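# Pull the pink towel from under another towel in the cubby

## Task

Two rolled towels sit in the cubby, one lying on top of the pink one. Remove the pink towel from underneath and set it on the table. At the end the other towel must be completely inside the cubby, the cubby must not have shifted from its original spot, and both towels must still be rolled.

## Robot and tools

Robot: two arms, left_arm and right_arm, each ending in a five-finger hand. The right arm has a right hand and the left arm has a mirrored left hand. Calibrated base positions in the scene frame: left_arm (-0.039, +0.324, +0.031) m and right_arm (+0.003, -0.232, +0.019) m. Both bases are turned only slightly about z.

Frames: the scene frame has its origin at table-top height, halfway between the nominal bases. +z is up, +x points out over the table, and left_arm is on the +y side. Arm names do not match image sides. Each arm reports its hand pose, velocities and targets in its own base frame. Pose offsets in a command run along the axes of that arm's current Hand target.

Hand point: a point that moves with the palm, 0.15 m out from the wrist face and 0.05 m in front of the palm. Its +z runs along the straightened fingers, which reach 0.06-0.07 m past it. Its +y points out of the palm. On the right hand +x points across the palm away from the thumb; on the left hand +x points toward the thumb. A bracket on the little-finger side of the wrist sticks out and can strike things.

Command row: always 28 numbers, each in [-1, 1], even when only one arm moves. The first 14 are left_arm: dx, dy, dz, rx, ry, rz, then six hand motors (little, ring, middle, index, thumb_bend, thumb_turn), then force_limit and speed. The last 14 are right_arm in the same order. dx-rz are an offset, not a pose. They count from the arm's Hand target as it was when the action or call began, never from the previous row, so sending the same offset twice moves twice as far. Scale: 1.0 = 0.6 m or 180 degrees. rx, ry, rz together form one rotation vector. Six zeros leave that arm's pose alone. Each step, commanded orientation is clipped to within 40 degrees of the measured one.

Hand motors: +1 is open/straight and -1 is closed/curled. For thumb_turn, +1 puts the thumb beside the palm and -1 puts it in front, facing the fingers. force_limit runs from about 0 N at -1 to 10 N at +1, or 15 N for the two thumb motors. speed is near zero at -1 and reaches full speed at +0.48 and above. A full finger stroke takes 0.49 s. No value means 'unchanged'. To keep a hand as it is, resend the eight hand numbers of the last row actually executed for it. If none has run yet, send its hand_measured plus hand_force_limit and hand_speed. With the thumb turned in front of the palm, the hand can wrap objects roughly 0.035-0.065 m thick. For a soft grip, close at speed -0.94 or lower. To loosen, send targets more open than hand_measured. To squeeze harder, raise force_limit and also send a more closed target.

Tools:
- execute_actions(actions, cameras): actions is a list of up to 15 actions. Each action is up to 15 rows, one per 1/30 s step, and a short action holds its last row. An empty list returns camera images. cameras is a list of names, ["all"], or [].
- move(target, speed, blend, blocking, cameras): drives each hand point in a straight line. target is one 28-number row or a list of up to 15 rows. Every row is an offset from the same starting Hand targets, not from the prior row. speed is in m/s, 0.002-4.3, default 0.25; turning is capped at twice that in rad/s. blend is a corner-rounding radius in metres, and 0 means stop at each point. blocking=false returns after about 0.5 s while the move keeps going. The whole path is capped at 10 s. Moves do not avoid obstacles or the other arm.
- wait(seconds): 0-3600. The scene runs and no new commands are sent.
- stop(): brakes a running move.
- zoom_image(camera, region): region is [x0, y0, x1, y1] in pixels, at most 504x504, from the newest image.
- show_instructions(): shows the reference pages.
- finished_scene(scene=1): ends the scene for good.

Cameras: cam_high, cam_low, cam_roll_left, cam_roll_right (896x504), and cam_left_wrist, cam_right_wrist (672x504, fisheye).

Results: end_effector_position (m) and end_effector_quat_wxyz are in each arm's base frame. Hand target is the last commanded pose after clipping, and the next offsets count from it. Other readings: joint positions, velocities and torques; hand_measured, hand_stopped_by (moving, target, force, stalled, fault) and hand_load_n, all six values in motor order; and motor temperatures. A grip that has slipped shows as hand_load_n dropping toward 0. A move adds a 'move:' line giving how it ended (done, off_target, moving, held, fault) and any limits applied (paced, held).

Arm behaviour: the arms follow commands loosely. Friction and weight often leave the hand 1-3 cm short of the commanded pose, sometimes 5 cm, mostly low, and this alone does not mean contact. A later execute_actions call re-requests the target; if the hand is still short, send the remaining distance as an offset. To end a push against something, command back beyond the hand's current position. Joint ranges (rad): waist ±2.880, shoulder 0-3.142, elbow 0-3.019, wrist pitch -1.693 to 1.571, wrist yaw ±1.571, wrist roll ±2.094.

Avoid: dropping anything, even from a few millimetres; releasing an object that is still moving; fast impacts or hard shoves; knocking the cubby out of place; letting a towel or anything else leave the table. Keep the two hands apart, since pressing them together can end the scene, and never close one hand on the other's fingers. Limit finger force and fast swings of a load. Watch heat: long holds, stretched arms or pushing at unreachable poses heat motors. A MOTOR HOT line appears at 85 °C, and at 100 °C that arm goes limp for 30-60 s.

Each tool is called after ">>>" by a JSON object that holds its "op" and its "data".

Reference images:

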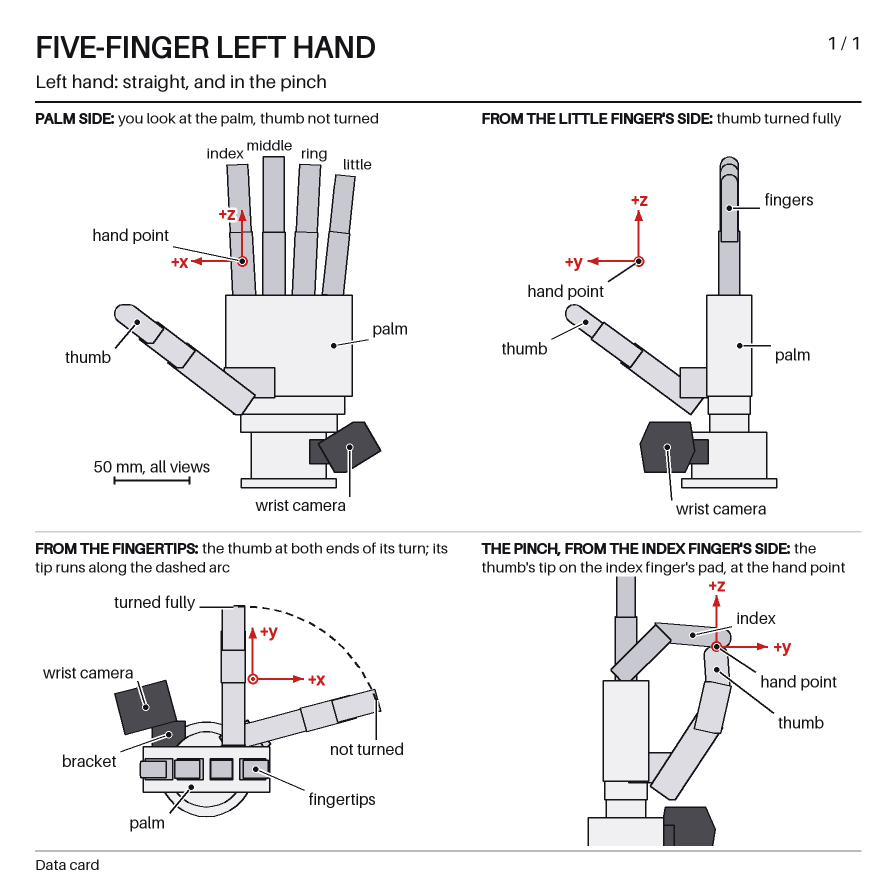

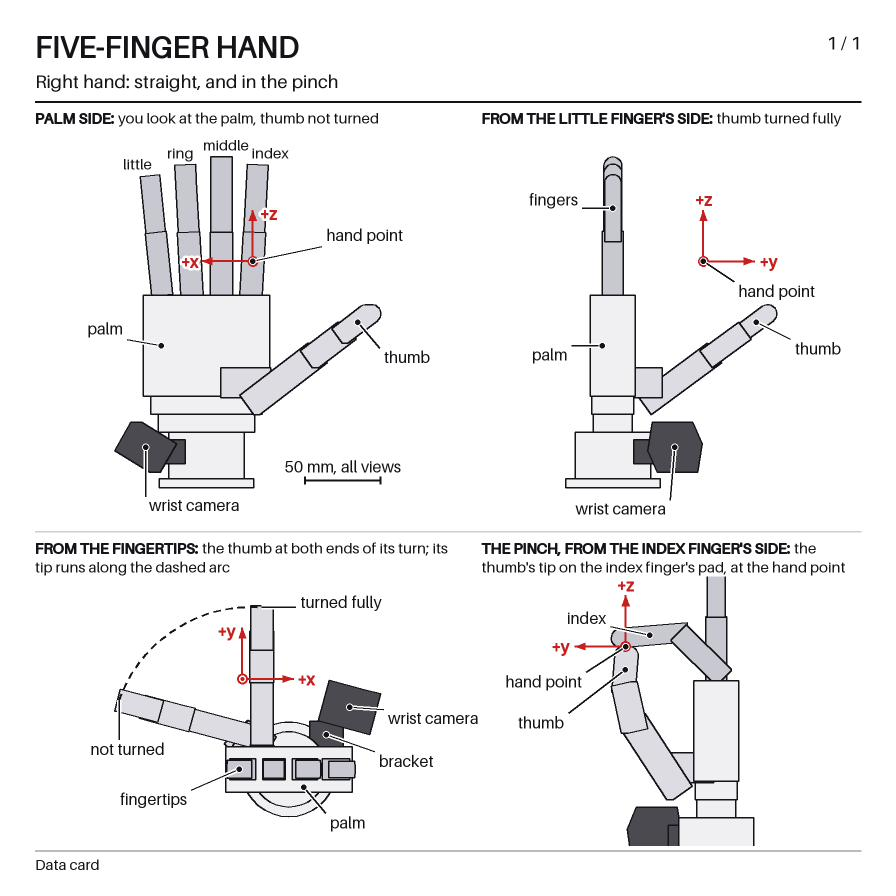

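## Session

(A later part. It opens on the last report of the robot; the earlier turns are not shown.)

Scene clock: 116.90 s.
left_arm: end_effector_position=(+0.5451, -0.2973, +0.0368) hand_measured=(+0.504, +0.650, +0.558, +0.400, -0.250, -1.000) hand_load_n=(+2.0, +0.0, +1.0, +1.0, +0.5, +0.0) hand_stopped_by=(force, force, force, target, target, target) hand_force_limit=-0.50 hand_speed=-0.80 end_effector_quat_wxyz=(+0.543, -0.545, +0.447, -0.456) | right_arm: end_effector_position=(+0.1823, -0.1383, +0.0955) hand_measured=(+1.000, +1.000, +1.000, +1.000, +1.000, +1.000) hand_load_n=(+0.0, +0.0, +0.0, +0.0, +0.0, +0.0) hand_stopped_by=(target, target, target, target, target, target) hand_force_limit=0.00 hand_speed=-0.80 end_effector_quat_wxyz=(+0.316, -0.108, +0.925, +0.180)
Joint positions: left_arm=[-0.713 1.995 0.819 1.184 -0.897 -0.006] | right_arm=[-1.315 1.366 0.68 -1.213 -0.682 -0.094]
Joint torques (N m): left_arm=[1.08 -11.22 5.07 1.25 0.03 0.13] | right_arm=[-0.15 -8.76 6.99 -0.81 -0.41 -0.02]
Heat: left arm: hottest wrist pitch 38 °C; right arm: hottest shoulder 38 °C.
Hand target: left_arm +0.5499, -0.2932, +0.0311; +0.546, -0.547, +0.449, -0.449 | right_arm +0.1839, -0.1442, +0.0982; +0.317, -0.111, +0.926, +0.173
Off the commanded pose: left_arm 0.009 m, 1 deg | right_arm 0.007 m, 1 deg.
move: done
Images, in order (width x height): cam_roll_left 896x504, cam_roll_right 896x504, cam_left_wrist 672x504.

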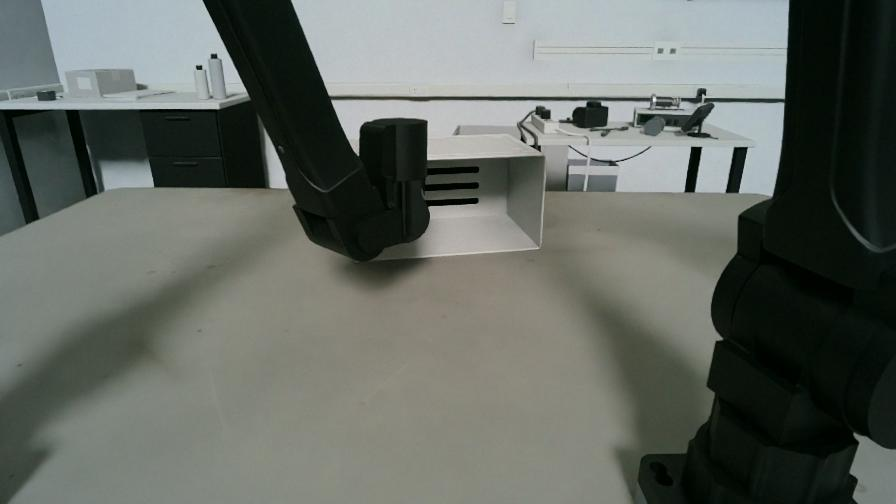

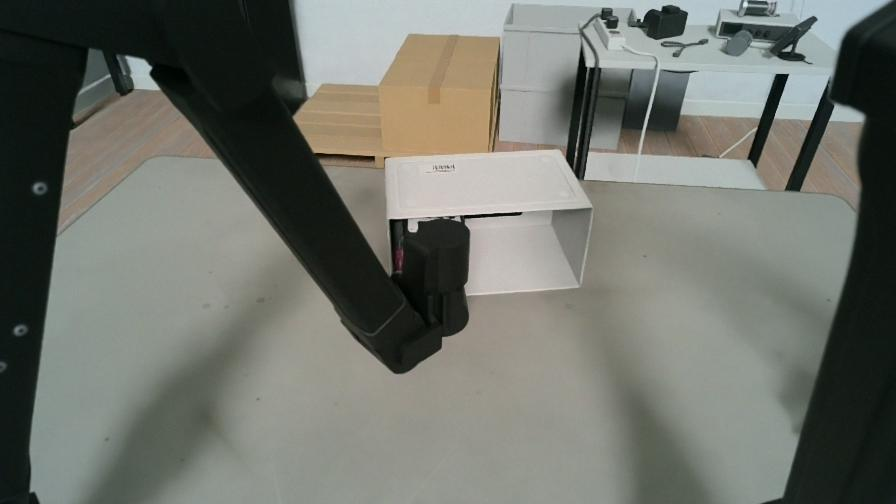

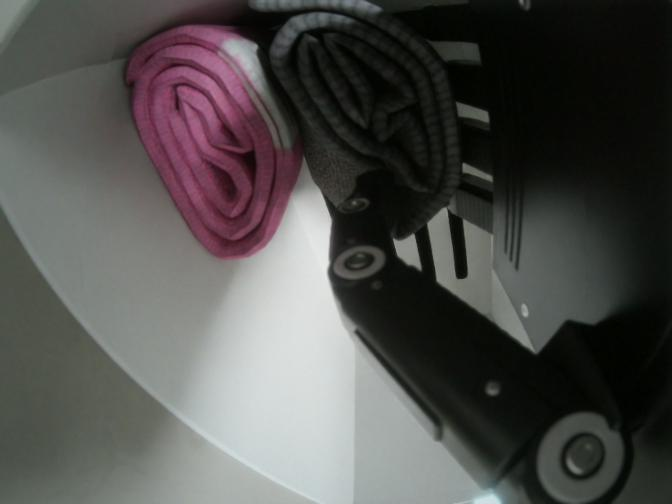

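>>> {"op": "move", "data": {"target": [0.0,0,0.0,0,0,0,0.2,0.2,0.2,0.2,-0.32,-1,-0.35,-0.9,0,0,0,0,0,0,1,1,1,1,1,1,0,-0.8], "speed": 0.04, "cameras": ["cam_left_wrist"]}}

Scene clock: 118.37 s.
left_arm: end_effector_position=(+0.5503, -0.2987, +0.0463) hand_measured=(+0.264, +0.392, +0.346, +0.200, -0.318, -1.000) hand_load_n=(+2.5, +4.0, +2.0, +0.5, +2.5, +0.5) hand_stopped_by=(force, force, force, target, target, target) hand_force_limit=-0.35 hand_speed=-0.90 end_effector_quat_wxyz=(+0.544, -0.545, +0.439, -0.462) | right_arm: end_effector_position=(+0.1823, -0.1383, +0.0955) hand_measured=(+1.000, +1.000, +1.000, +1.000, +1.000, +1.000) hand_load_n=(+0.0, +0.0, +0.0, +0.0, +0.0, +0.0) hand_stopped_by=(target, target, target, target, target, target) hand_force_limit=0.00 hand_speed=-0.80 end_effector_quat_wxyz=(+0.316, -0.108, +0.925, +0.180)
Joint positions: left_arm=[-0.71 1.988 0.831 1.19 -0.897 0.001] | right_arm=[-1.315 1.366 0.68 -1.213 -0.682 -0.094]
Joint torques (N m): left_arm=[0.85 -10.75 4.15 1.02 0.05 0.09] | right_arm=[-0.15 -8.7 6.97 -0.79 -0.42 -0.01]
Heat: left arm: hottest wrist pitch 38 °C; right arm: hottest shoulder 38 °C.
Hand target: left_arm +0.5499, -0.2930, +0.0311; +0.546, -0.547, +0.449, -0.449 | right_arm +0.1839, -0.1442, +0.0982; +0.317, -0.111, +0.926, +0.173
Off the commanded pose: left_arm 0.016 m, 2 deg | right_arm 0.007 m, 1 deg.
move: done

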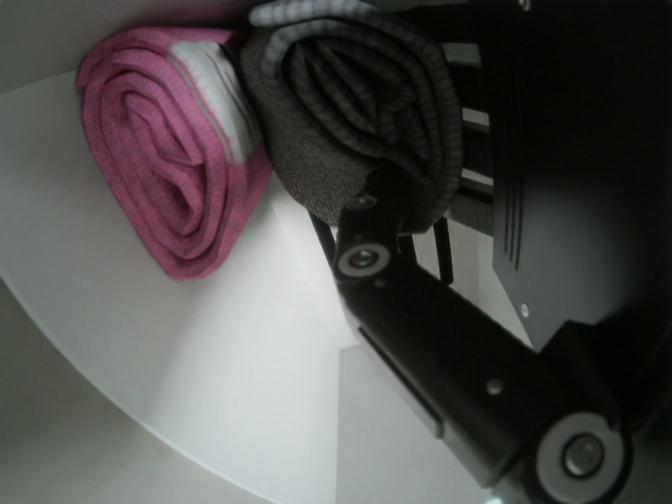

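>>> {"op": "move", "data": {"target": [0.0,-0.008,-0.1,0,0,0,0.2,0.2,0.2,0.2,-0.32,-1,-0.35,-0.9,0,0,0,0,0,0,1,1,1,1,1,1,0,-0.8], "speed": 0.04, "cameras": ["cam_left_wrist","cam_roll_right","cam_high"]}}

>>> {"op": "zoom_image", "data": {"camera": "cam_roll_right", "region": [370, 140, 610, 320]}}

Scene clock: 120.47 s.
left_arm: end_effector_position=(+0.5014, -0.3022, +0.0447) hand_measured=(+0.264, +0.392, +0.346, +0.200, -0.318, -1.000) hand_load_n=(+2.5, +3.5, +1.5, +1.0, +2.5, +0.5) hand_stopped_by=(force, force, force, target, target, target) hand_force_limit=-0.35 hand_speed=-0.90 end_effector_quat_wxyz=(+0.549, -0.550, +0.437, -0.453) | right_arm: end_effector_position=(+0.1823, -0.1383, +0.0955) hand_measured=(+1.000, +1.000, +1.000, +1.000, +1.000, +1.000) hand_load_n=(+0.0, +0.0, +0.0, +0.0, +0.0, +0.0) hand_stopped_by=(target, target, target, target, target, target) hand_force_limit=0.00 hand_speed=-0.80 end_effector_quat_wxyz=(+0.316, -0.108, +0.925, +0.180)
Joint positions: left_arm=[-0.796 1.949 0.743 1.229 -1.005 0.001] | right_arm=[-1.315 1.366 0.68 -1.213 -0.682 -0.094]
Joint torques (N m): left_arm=[-1.32 -10.81 2.54 1.28 -0.02 0.08] | right_arm=[-0.21 -8.76 7.05 -0.8 -0.43 -0.01]
Heat: left arm: hottest wrist pitch 38 °C; right arm: hottest shoulder 38 °C.
Hand target: left_arm +0.4911, -0.3046, +0.0361; +0.546, -0.547, +0.449, -0.449 | right_arm +0.1839, -0.1442, +0.0982; +0.317, -0.111, +0.926, +0.173
Off the commanded pose: left_arm 0.014 m, 2 deg | right_arm 0.007 m, 1 deg.
move: off_target (left_arm)
Images, in order (width x height): cam_high 896x504, cam_roll_right 896x504, cam_left_wrist 672x504.

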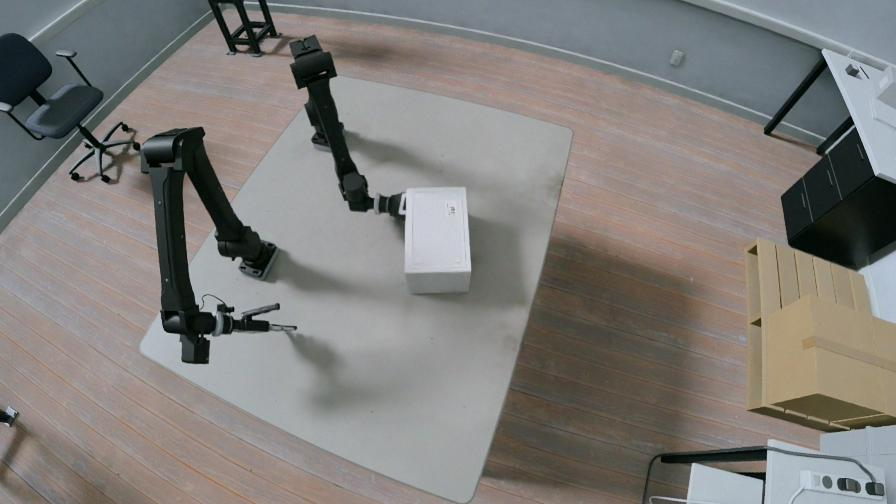

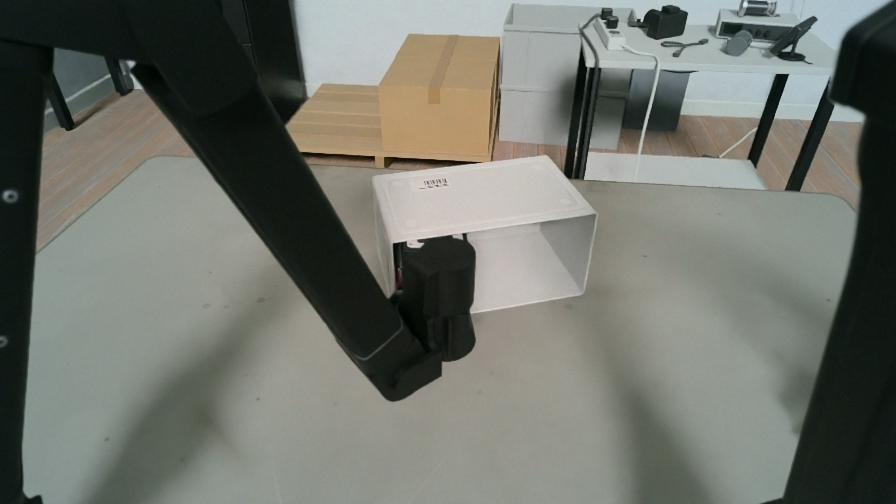

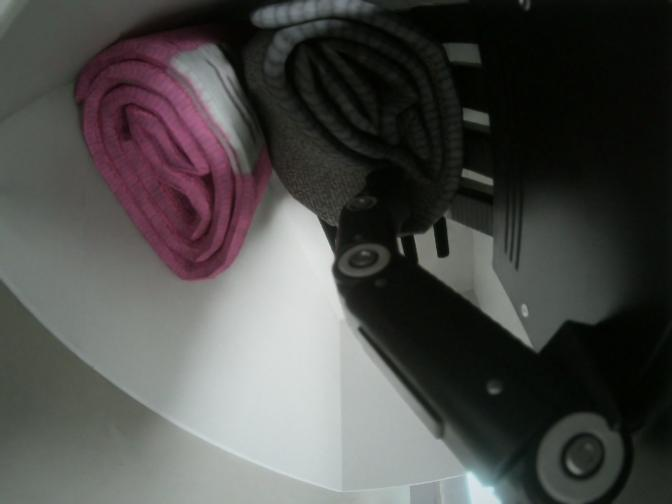

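Scaled by 2.100 from the camera's image (finer frame: 1280x720).

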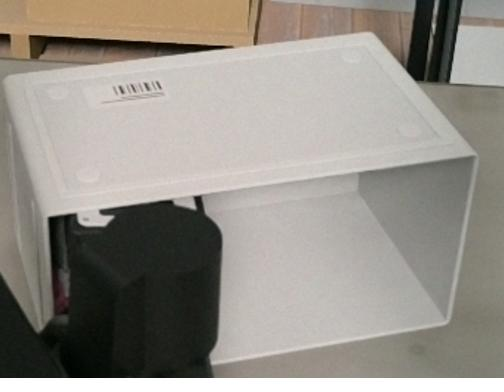

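>>> {"op": "move", "data": {"target": [0.0,0.02,0.01,0,0,0,0.45,0.58,0.5,0.4,-0.318,-1,-0.35,-0.9,0,0,0,0,0,0,1,1,1,1,1,1,0,-0.8], "speed": 0.04, "cameras": ["cam_left_wrist","cam_roll_right","cam_high","cam_low"]}}

>>> {"op": "zoom_image", "data": {"camera": "cam_roll_right", "region": [370, 140, 610, 320]}}

Scene clock: 121.70 s.
left_arm: end_effector_position=(+0.5012, -0.3031, +0.0391) hand_measured=(+0.450, +0.580, +0.500, +0.400, -0.316, -1.000) hand_load_n=(+1.0, +0.0, +1.0, +0.0, +0.5, +0.5) hand_stopped_by=(target, target, target, target, target, target) hand_force_limit=-0.35 hand_speed=-0.90 end_effector_quat_wxyz=(+0.547, -0.549, +0.438, -0.456) | right_arm: end_effector_position=(+0.1823, -0.1383, +0.0955) hand_measured=(+1.000, +1.000, +1.000, +1.000, +1.000, +1.000) hand_load_n=(+0.0, +0.0, +0.0, +0.0, +0.0, +0.0) hand_stopped_by=(target, target, target, target, target, target) hand_force_limit=0.00 hand_speed=-0.80 end_effector_quat_wxyz=(+0.316, -0.108, +0.925, +0.180)
Joint positions: left_arm=[-0.796 1.968 0.743 1.25 -0.999 0.001] | right_arm=[-1.315 1.366 0.68 -1.213 -0.682 -0.094]
Joint torques (N m): left_arm=[-0.26 -9.47 3.43 1.5 0.18 0.07] | right_arm=[-0.09 -8.76 6.97 -0.79 -0.41 -0.01]
Heat: left arm: hottest wrist pitch 38 °C; right arm: hottest shoulder 38 °C.
Hand target: left_arm +0.4970, -0.3035, +0.0240; +0.546, -0.547, +0.449, -0.449 | right_arm +0.1839, -0.1442, +0.0982; +0.317, -0.111, +0.926, +0.173
Off the commanded pose: left_arm 0.016 m, 1 deg | right_arm 0.007 m, 1 deg.
move: off_target (left_arm)
Images, in order (width x height): cam_high 896x504, cam_low 896x504, cam_roll_right 896x504, cam_left_wrist 672x504.

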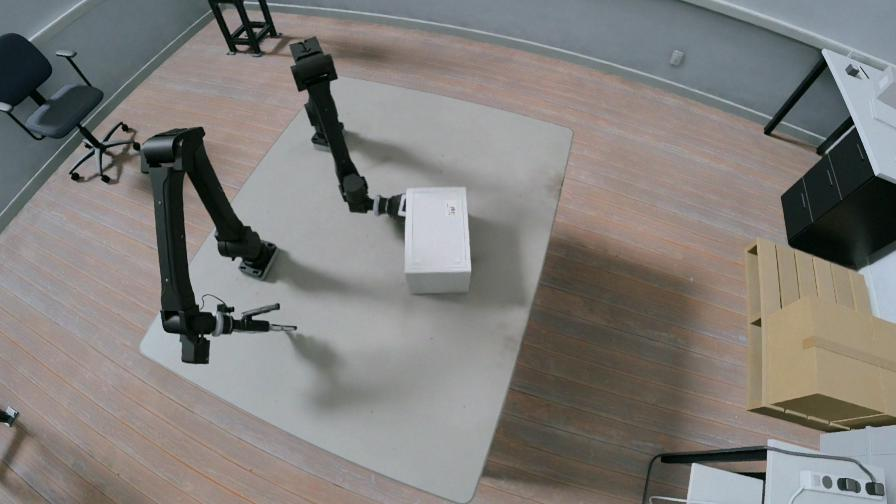

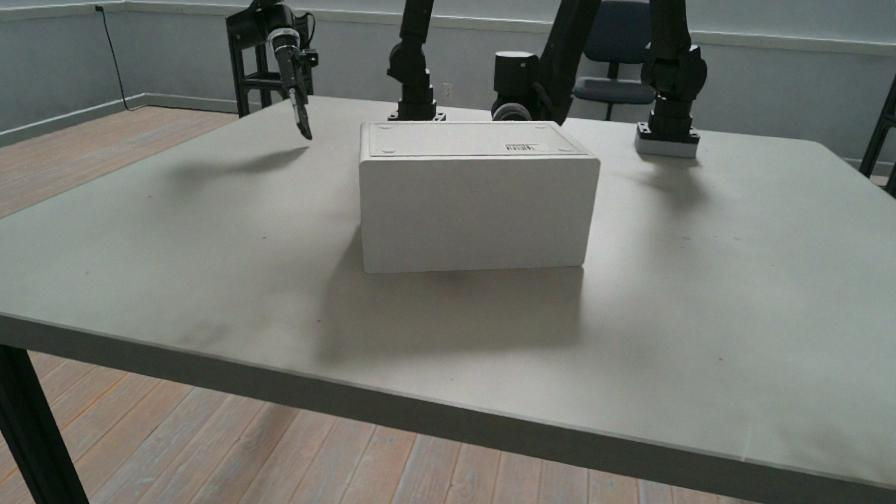

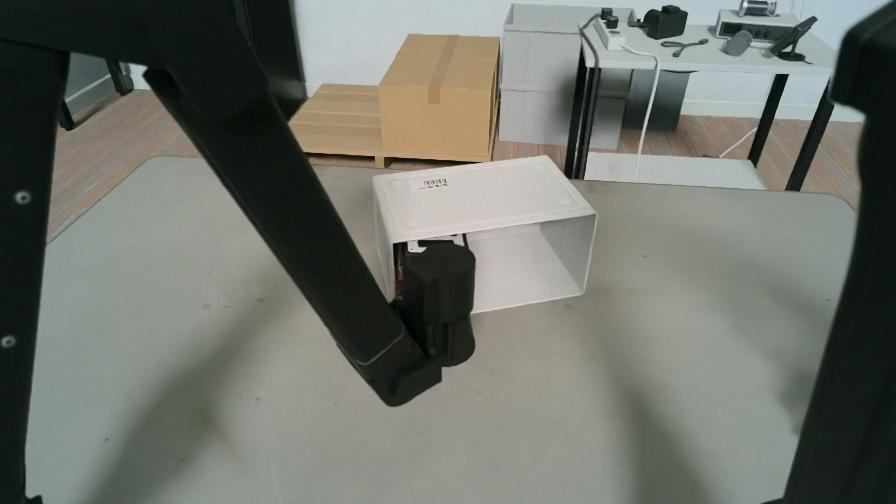

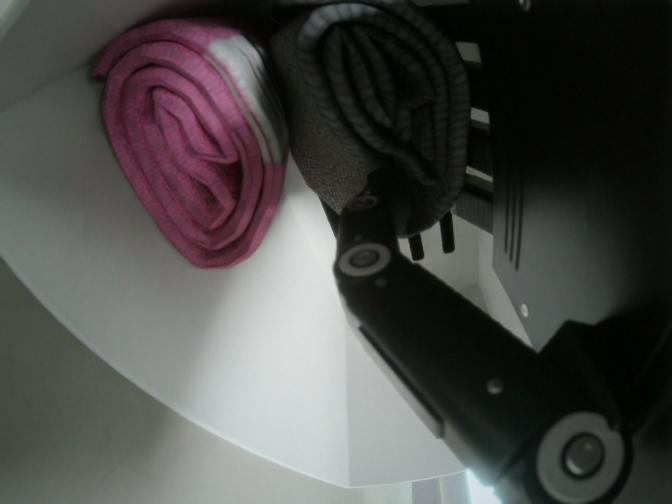

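Scaled by 2.100 from the camera's image (finer frame: 1280x720).

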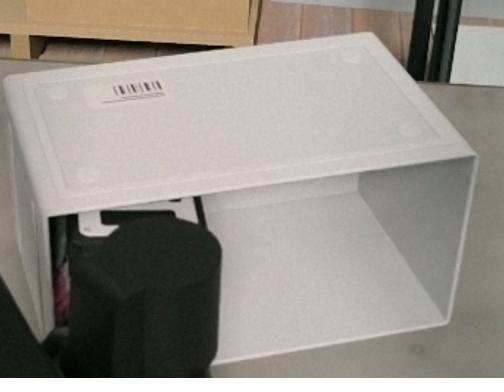

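>>> {"op": "move", "data": {"target": [0.0115,0.0,-0.0992,0,0,0,0.45,0.58,0.5,0.4,-0.318,-1,-0.35,-0.9,0,0,0,0,0,0,1,1,1,1,1,1,0,-0.8], "speed": 0.04, "cameras": ["cam_left_wrist","cam_roll_right","cam_high"]}}

>>> {"op": "zoom_image", "data": {"camera": "cam_roll_right", "region": [370, 140, 610, 320]}}

Scene clock: 124.00 s.
left_arm: end_effector_position=(+0.4504, -0.3212, +0.0344) hand_measured=(+0.450, +0.580, +0.500, +0.400, -0.316, -1.000) hand_load_n=(+3.5, +1.5, +1.0, +0.0, +0.5, +0.0) hand_stopped_by=(target, target, target, target, target, target) hand_force_limit=-0.35 hand_speed=-0.90 end_effector_quat_wxyz=(+0.547, -0.551, +0.436, -0.454) | right_arm: end_effector_position=(+0.1823, -0.1383, +0.0955) hand_measured=(+1.000, +1.000, +1.000, +1.000, +1.000, +1.000) hand_load_n=(+0.0, +0.0, +0.0, +0.0, +0.0, +0.0) hand_stopped_by=(target, target, target, target, target, target) hand_force_limit=0.00 hand_speed=-0.80 end_effector_quat_wxyz=(+0.316, -0.108, +0.925, +0.180)
Joint positions: left_arm=[-0.916 1.962 0.691 1.3 -1.124 0.002] | right_arm=[-1.315 1.366 0.68 -1.213 -0.682 -0.094]
Joint torques (N m): left_arm=[-1.32 -10.05 1.92 1.22 -0.03 0.06] | right_arm=[-0.09 -8.64 7.01 -0.8 -0.43 0]
Heat: left arm: hottest wrist pitch 38 °C; right arm: hottest shoulder 38 °C.
Hand target: left_arm +0.4399, -0.3218, +0.0242; +0.546, -0.547, +0.449, -0.449 | right_arm +0.1839, -0.1442, +0.0982; +0.317, -0.111, +0.926, +0.173
Off the commanded pose: left_arm 0.015 m, 2 deg | right_arm 0.007 m, 1 deg.
move: off_target (left_arm)
Images, in order (width x height): cam_high 896x504, cam_roll_right 896x504, cam_left_wrist 672x504.

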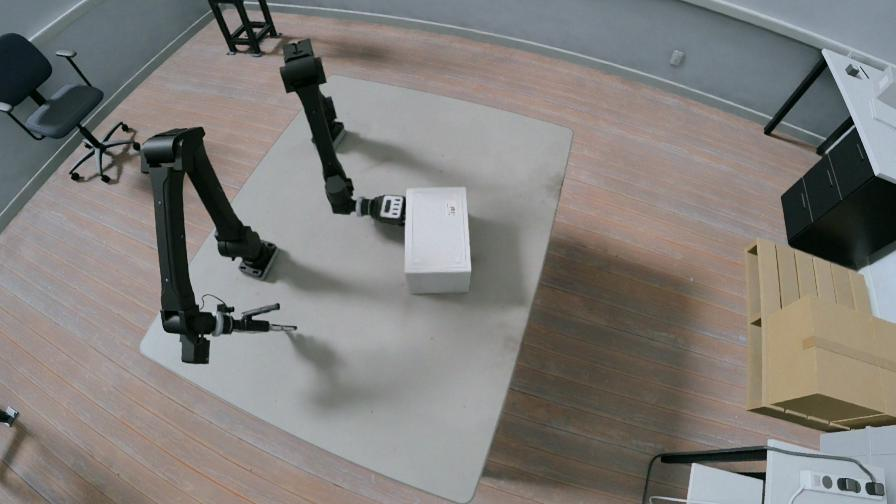

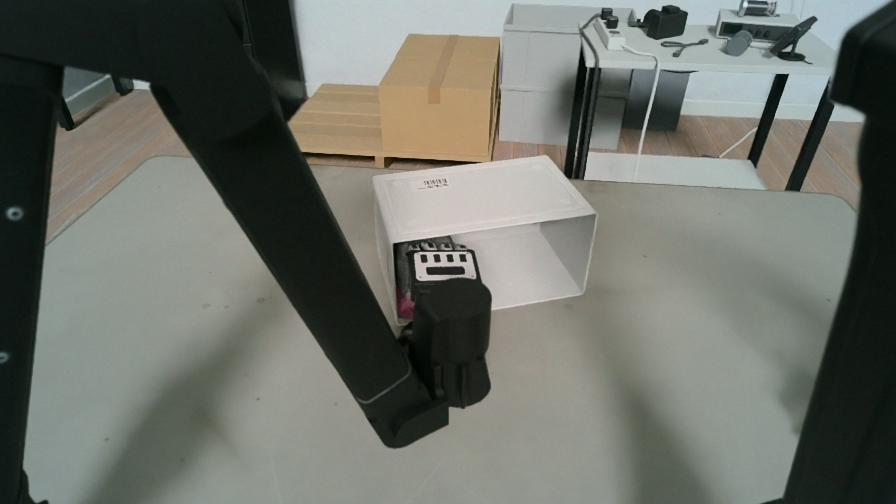

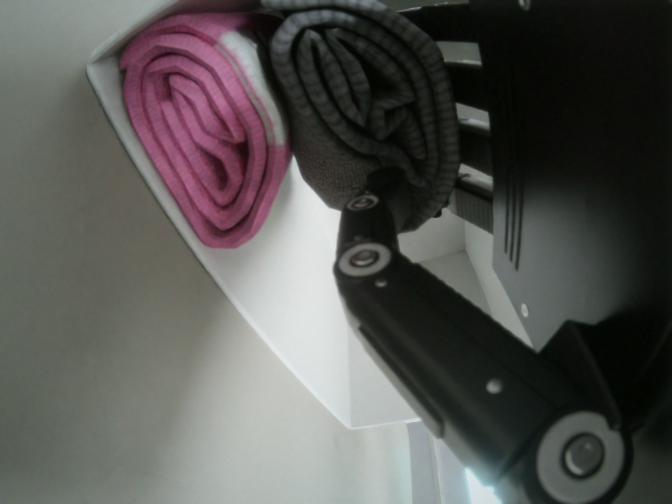

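Scaled by 2.100 from the camera's image (finer frame: 1280x720).

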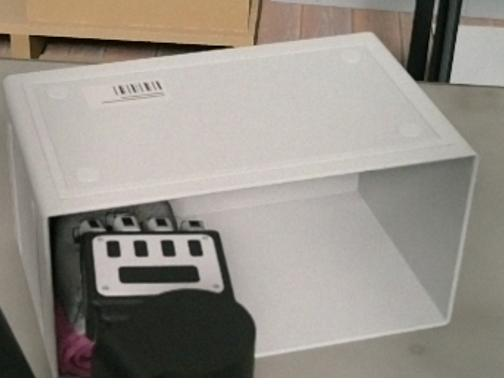

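>>> {"op": "move", "data": {"target": [0.0098,-0.03,-0.066,0,0,0,0.45,0.58,0.5,0.4,-0.318,-1,-0.35,-0.9,0,0,0,0,0,0,1,1,1,1,1,1,0,-0.8], "speed": 0.04, "cameras": ["cam_left_wrist","cam_roll_right","cam_roll_left"]}}

>>> {"op": "zoom_image", "data": {"camera": "cam_roll_right", "region": [370, 140, 610, 320]}}

Scene clock: 126.47 s.
left_arm: end_effector_position=(+0.4071, -0.3328, +0.0397) hand_measured=(+0.450, +0.580, +0.500, +0.400, -0.316, -1.000) hand_load_n=(+0.5, +0.0, +1.0, +0.0, +0.5, +0.0) hand_stopped_by=(target, target, target, target, target, target) hand_force_limit=-0.35 hand_speed=-0.90 end_effector_quat_wxyz=(+0.548, -0.548, +0.446, -0.447) | right_arm: end_effector_position=(+0.1823, -0.1383, +0.0955) hand_measured=(+1.000, +1.000, +1.000, +1.000, +1.000, +1.000) hand_load_n=(+0.0, +0.0, +0.0, +0.0, +0.5, +0.0) hand_stopped_by=(target, target, target, target, target, target) hand_force_limit=0.00 hand_speed=-0.80 end_effector_quat_wxyz=(+0.316, -0.108, +0.925, +0.180)
Joint positions: left_arm=[-1.017 1.914 0.647 1.27 -1.221 0.003] | right_arm=[-1.315 1.366 0.68 -1.213 -0.682 -0.094]
Joint torques (N m): left_arm=[-0.85 -10.93 2.71 0.91 -0.05 0.06] | right_arm=[-0.15 -8.7 7.01 -0.77 -0.41 0]
Heat: left arm: hottest wrist pitch 38 °C; right arm: hottest shoulder 38 °C.
Hand target: left_arm +0.4022, -0.3350, +0.0421; +0.546, -0.547, +0.449, -0.449 | right_arm +0.1839, -0.1442, +0.0982; +0.317, -0.111, +0.926, +0.173
Off the commanded pose: left_arm 0.006 m, 1 deg | right_arm 0.007 m, 1 deg.
move: done
Images, in order (width x height): cam_roll_left 896x504, cam_roll_right 896x504, cam_left_wrist 672x504.

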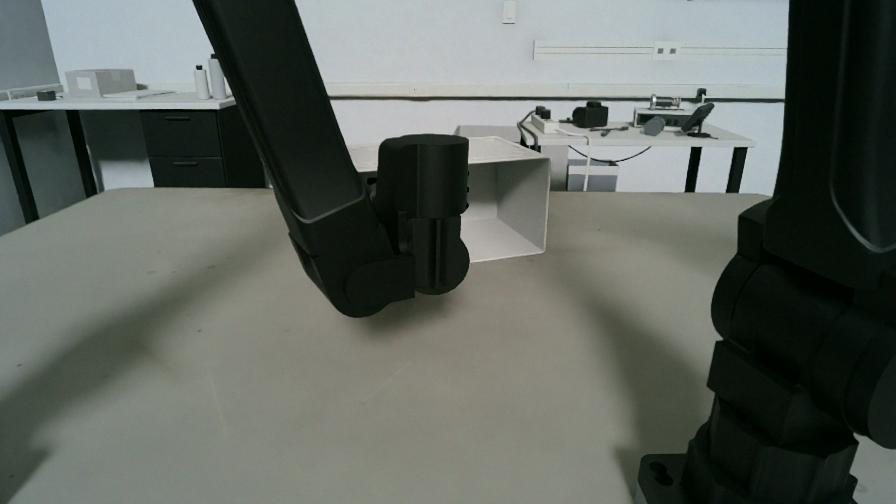

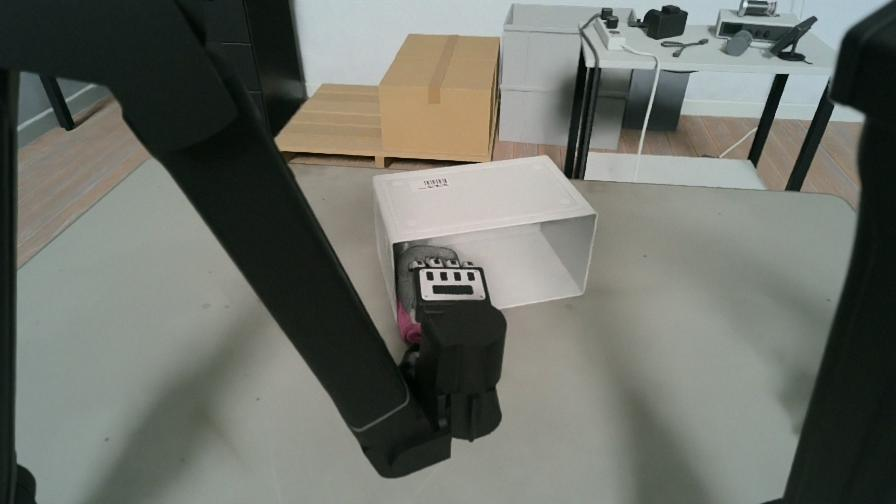

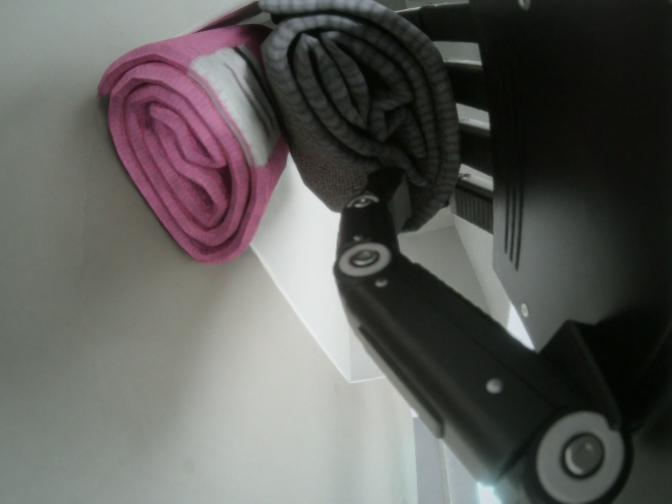

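Scaled by 2.100 from the camera's image (finer frame: 1280x720).

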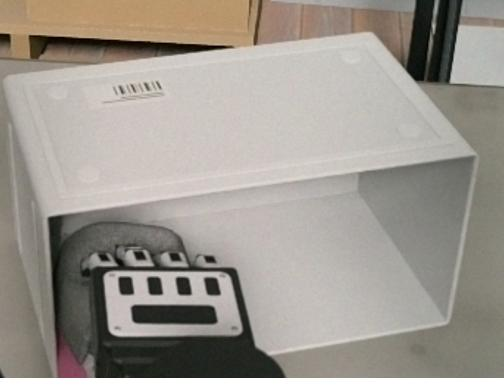

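>>> {"op": "move", "data": {"target": [[0.0,-0.05,0.0,0,0,0,0.45,0.58,0.5,0.4,-0.318,-1,-0.35,-0.9,0,0,0,0,0,0,1,1,1,1,1,1,0,-0.8],[0.02,-0.06,-0.15,0,0,0,0.45,0.58,0.5,0.4,-0.318,-1,-0.35,-0.9,0,0,0,0,0,0,1,1,1,1,1,1,0,-0.8]], "speed": 0.05, "cameras": ["all"]}}

>>> {"op": "zoom_image", "data": {"camera": "cam_roll_right", "region": [370, 140, 610, 380]}}

Scene clock: 129.97 s.
left_arm: end_effector_position=(+0.3199, -0.3629, +0.0733) hand_measured=(+0.450, +0.580, +0.500, +0.400, -0.318, -1.000) hand_load_n=(+0.0, +0.0, +0.0, +0.0, +0.0, +0.0) hand_stopped_by=(target, target, target, target, target, target) hand_force_limit=-0.35 hand_speed=-0.90 end_effector_quat_wxyz=(+0.549, -0.546, +0.450, -0.445) | right_arm: end_effector_position=(+0.1823, -0.1383, +0.0955) hand_measured=(+1.000, +1.000, +1.000, +1.000, +1.000, +1.000) hand_load_n=(+0.0, +0.0, +0.0, +0.0, +0.0, +0.0) hand_stopped_by=(target, target, target, target, target, target) hand_force_limit=0.00 hand_speed=-0.80 end_effector_quat_wxyz=(+0.316, -0.108, +0.925, +0.180)
Joint positions: left_arm=[-1.249 1.785 0.615 1.163 -1.45 0.003] | right_arm=[-1.315 1.366 0.68 -1.213 -0.682 -0.094]
Joint torques (N m): left_arm=[-0.79 -10.23 3.51 0.72 -0.06 0.04] | right_arm=[-0.15 -8.53 6.97 -0.73 -0.44 0]
Heat: left arm: hottest wrist pitch 38 °C; right arm: hottest shoulder 38 °C.
Hand target: left_arm +0.3162, -0.3642, +0.0781; +0.546, -0.547, +0.449, -0.449 | right_arm +0.1839, -0.1442, +0.0982; +0.317, -0.111, +0.926, +0.173
Off the commanded pose: left_arm 0.006 m, 1 deg | right_arm 0.007 m, 1 deg.
move: done

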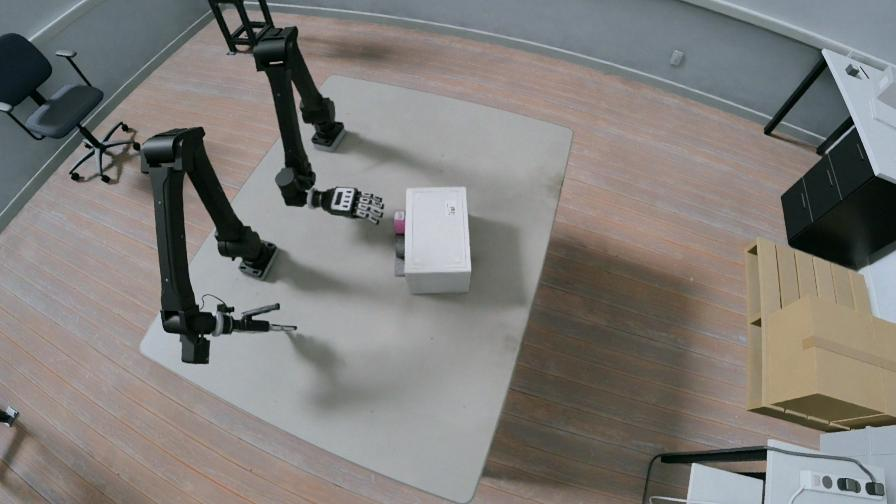

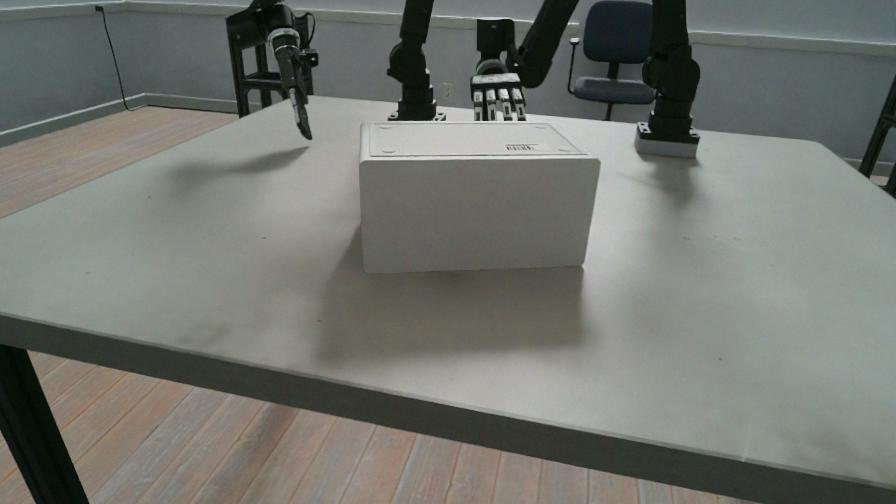

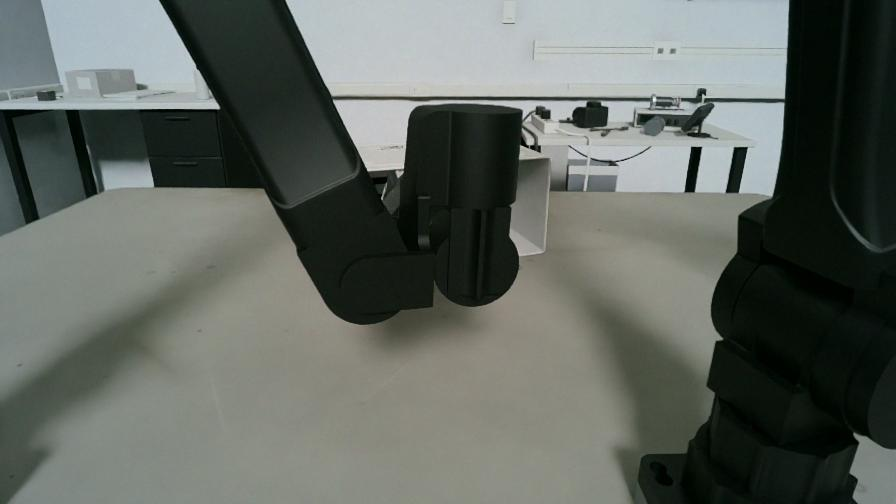

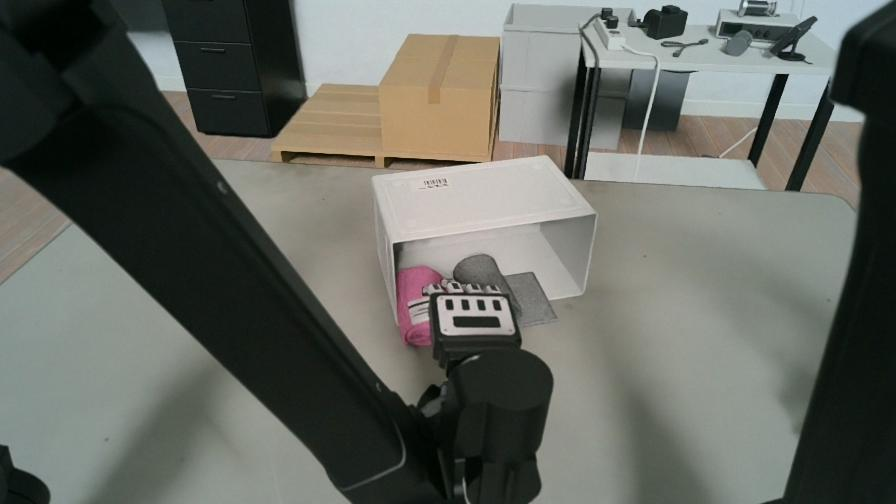

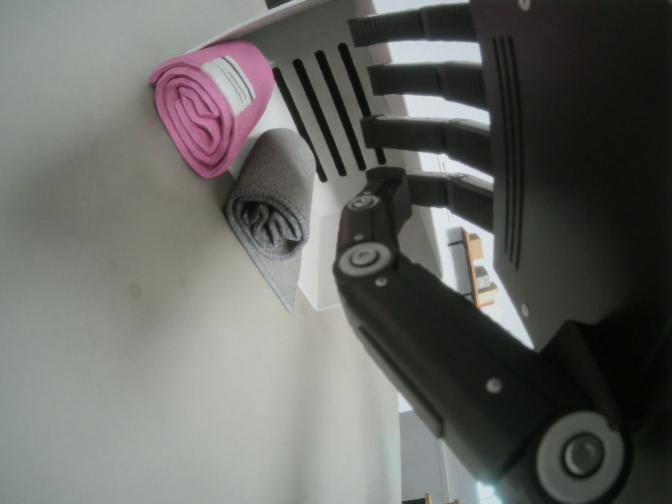

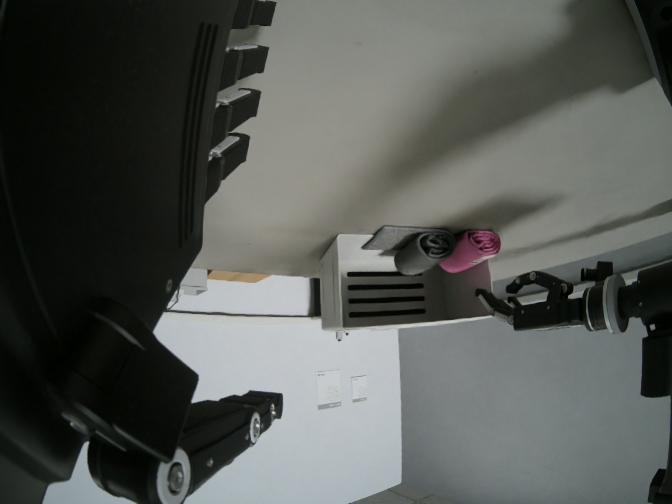

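Scaled by 2.100 from the camera's image (finer frame: 1280x720).

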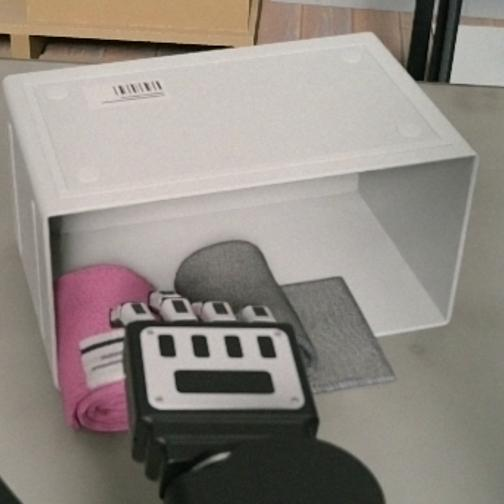

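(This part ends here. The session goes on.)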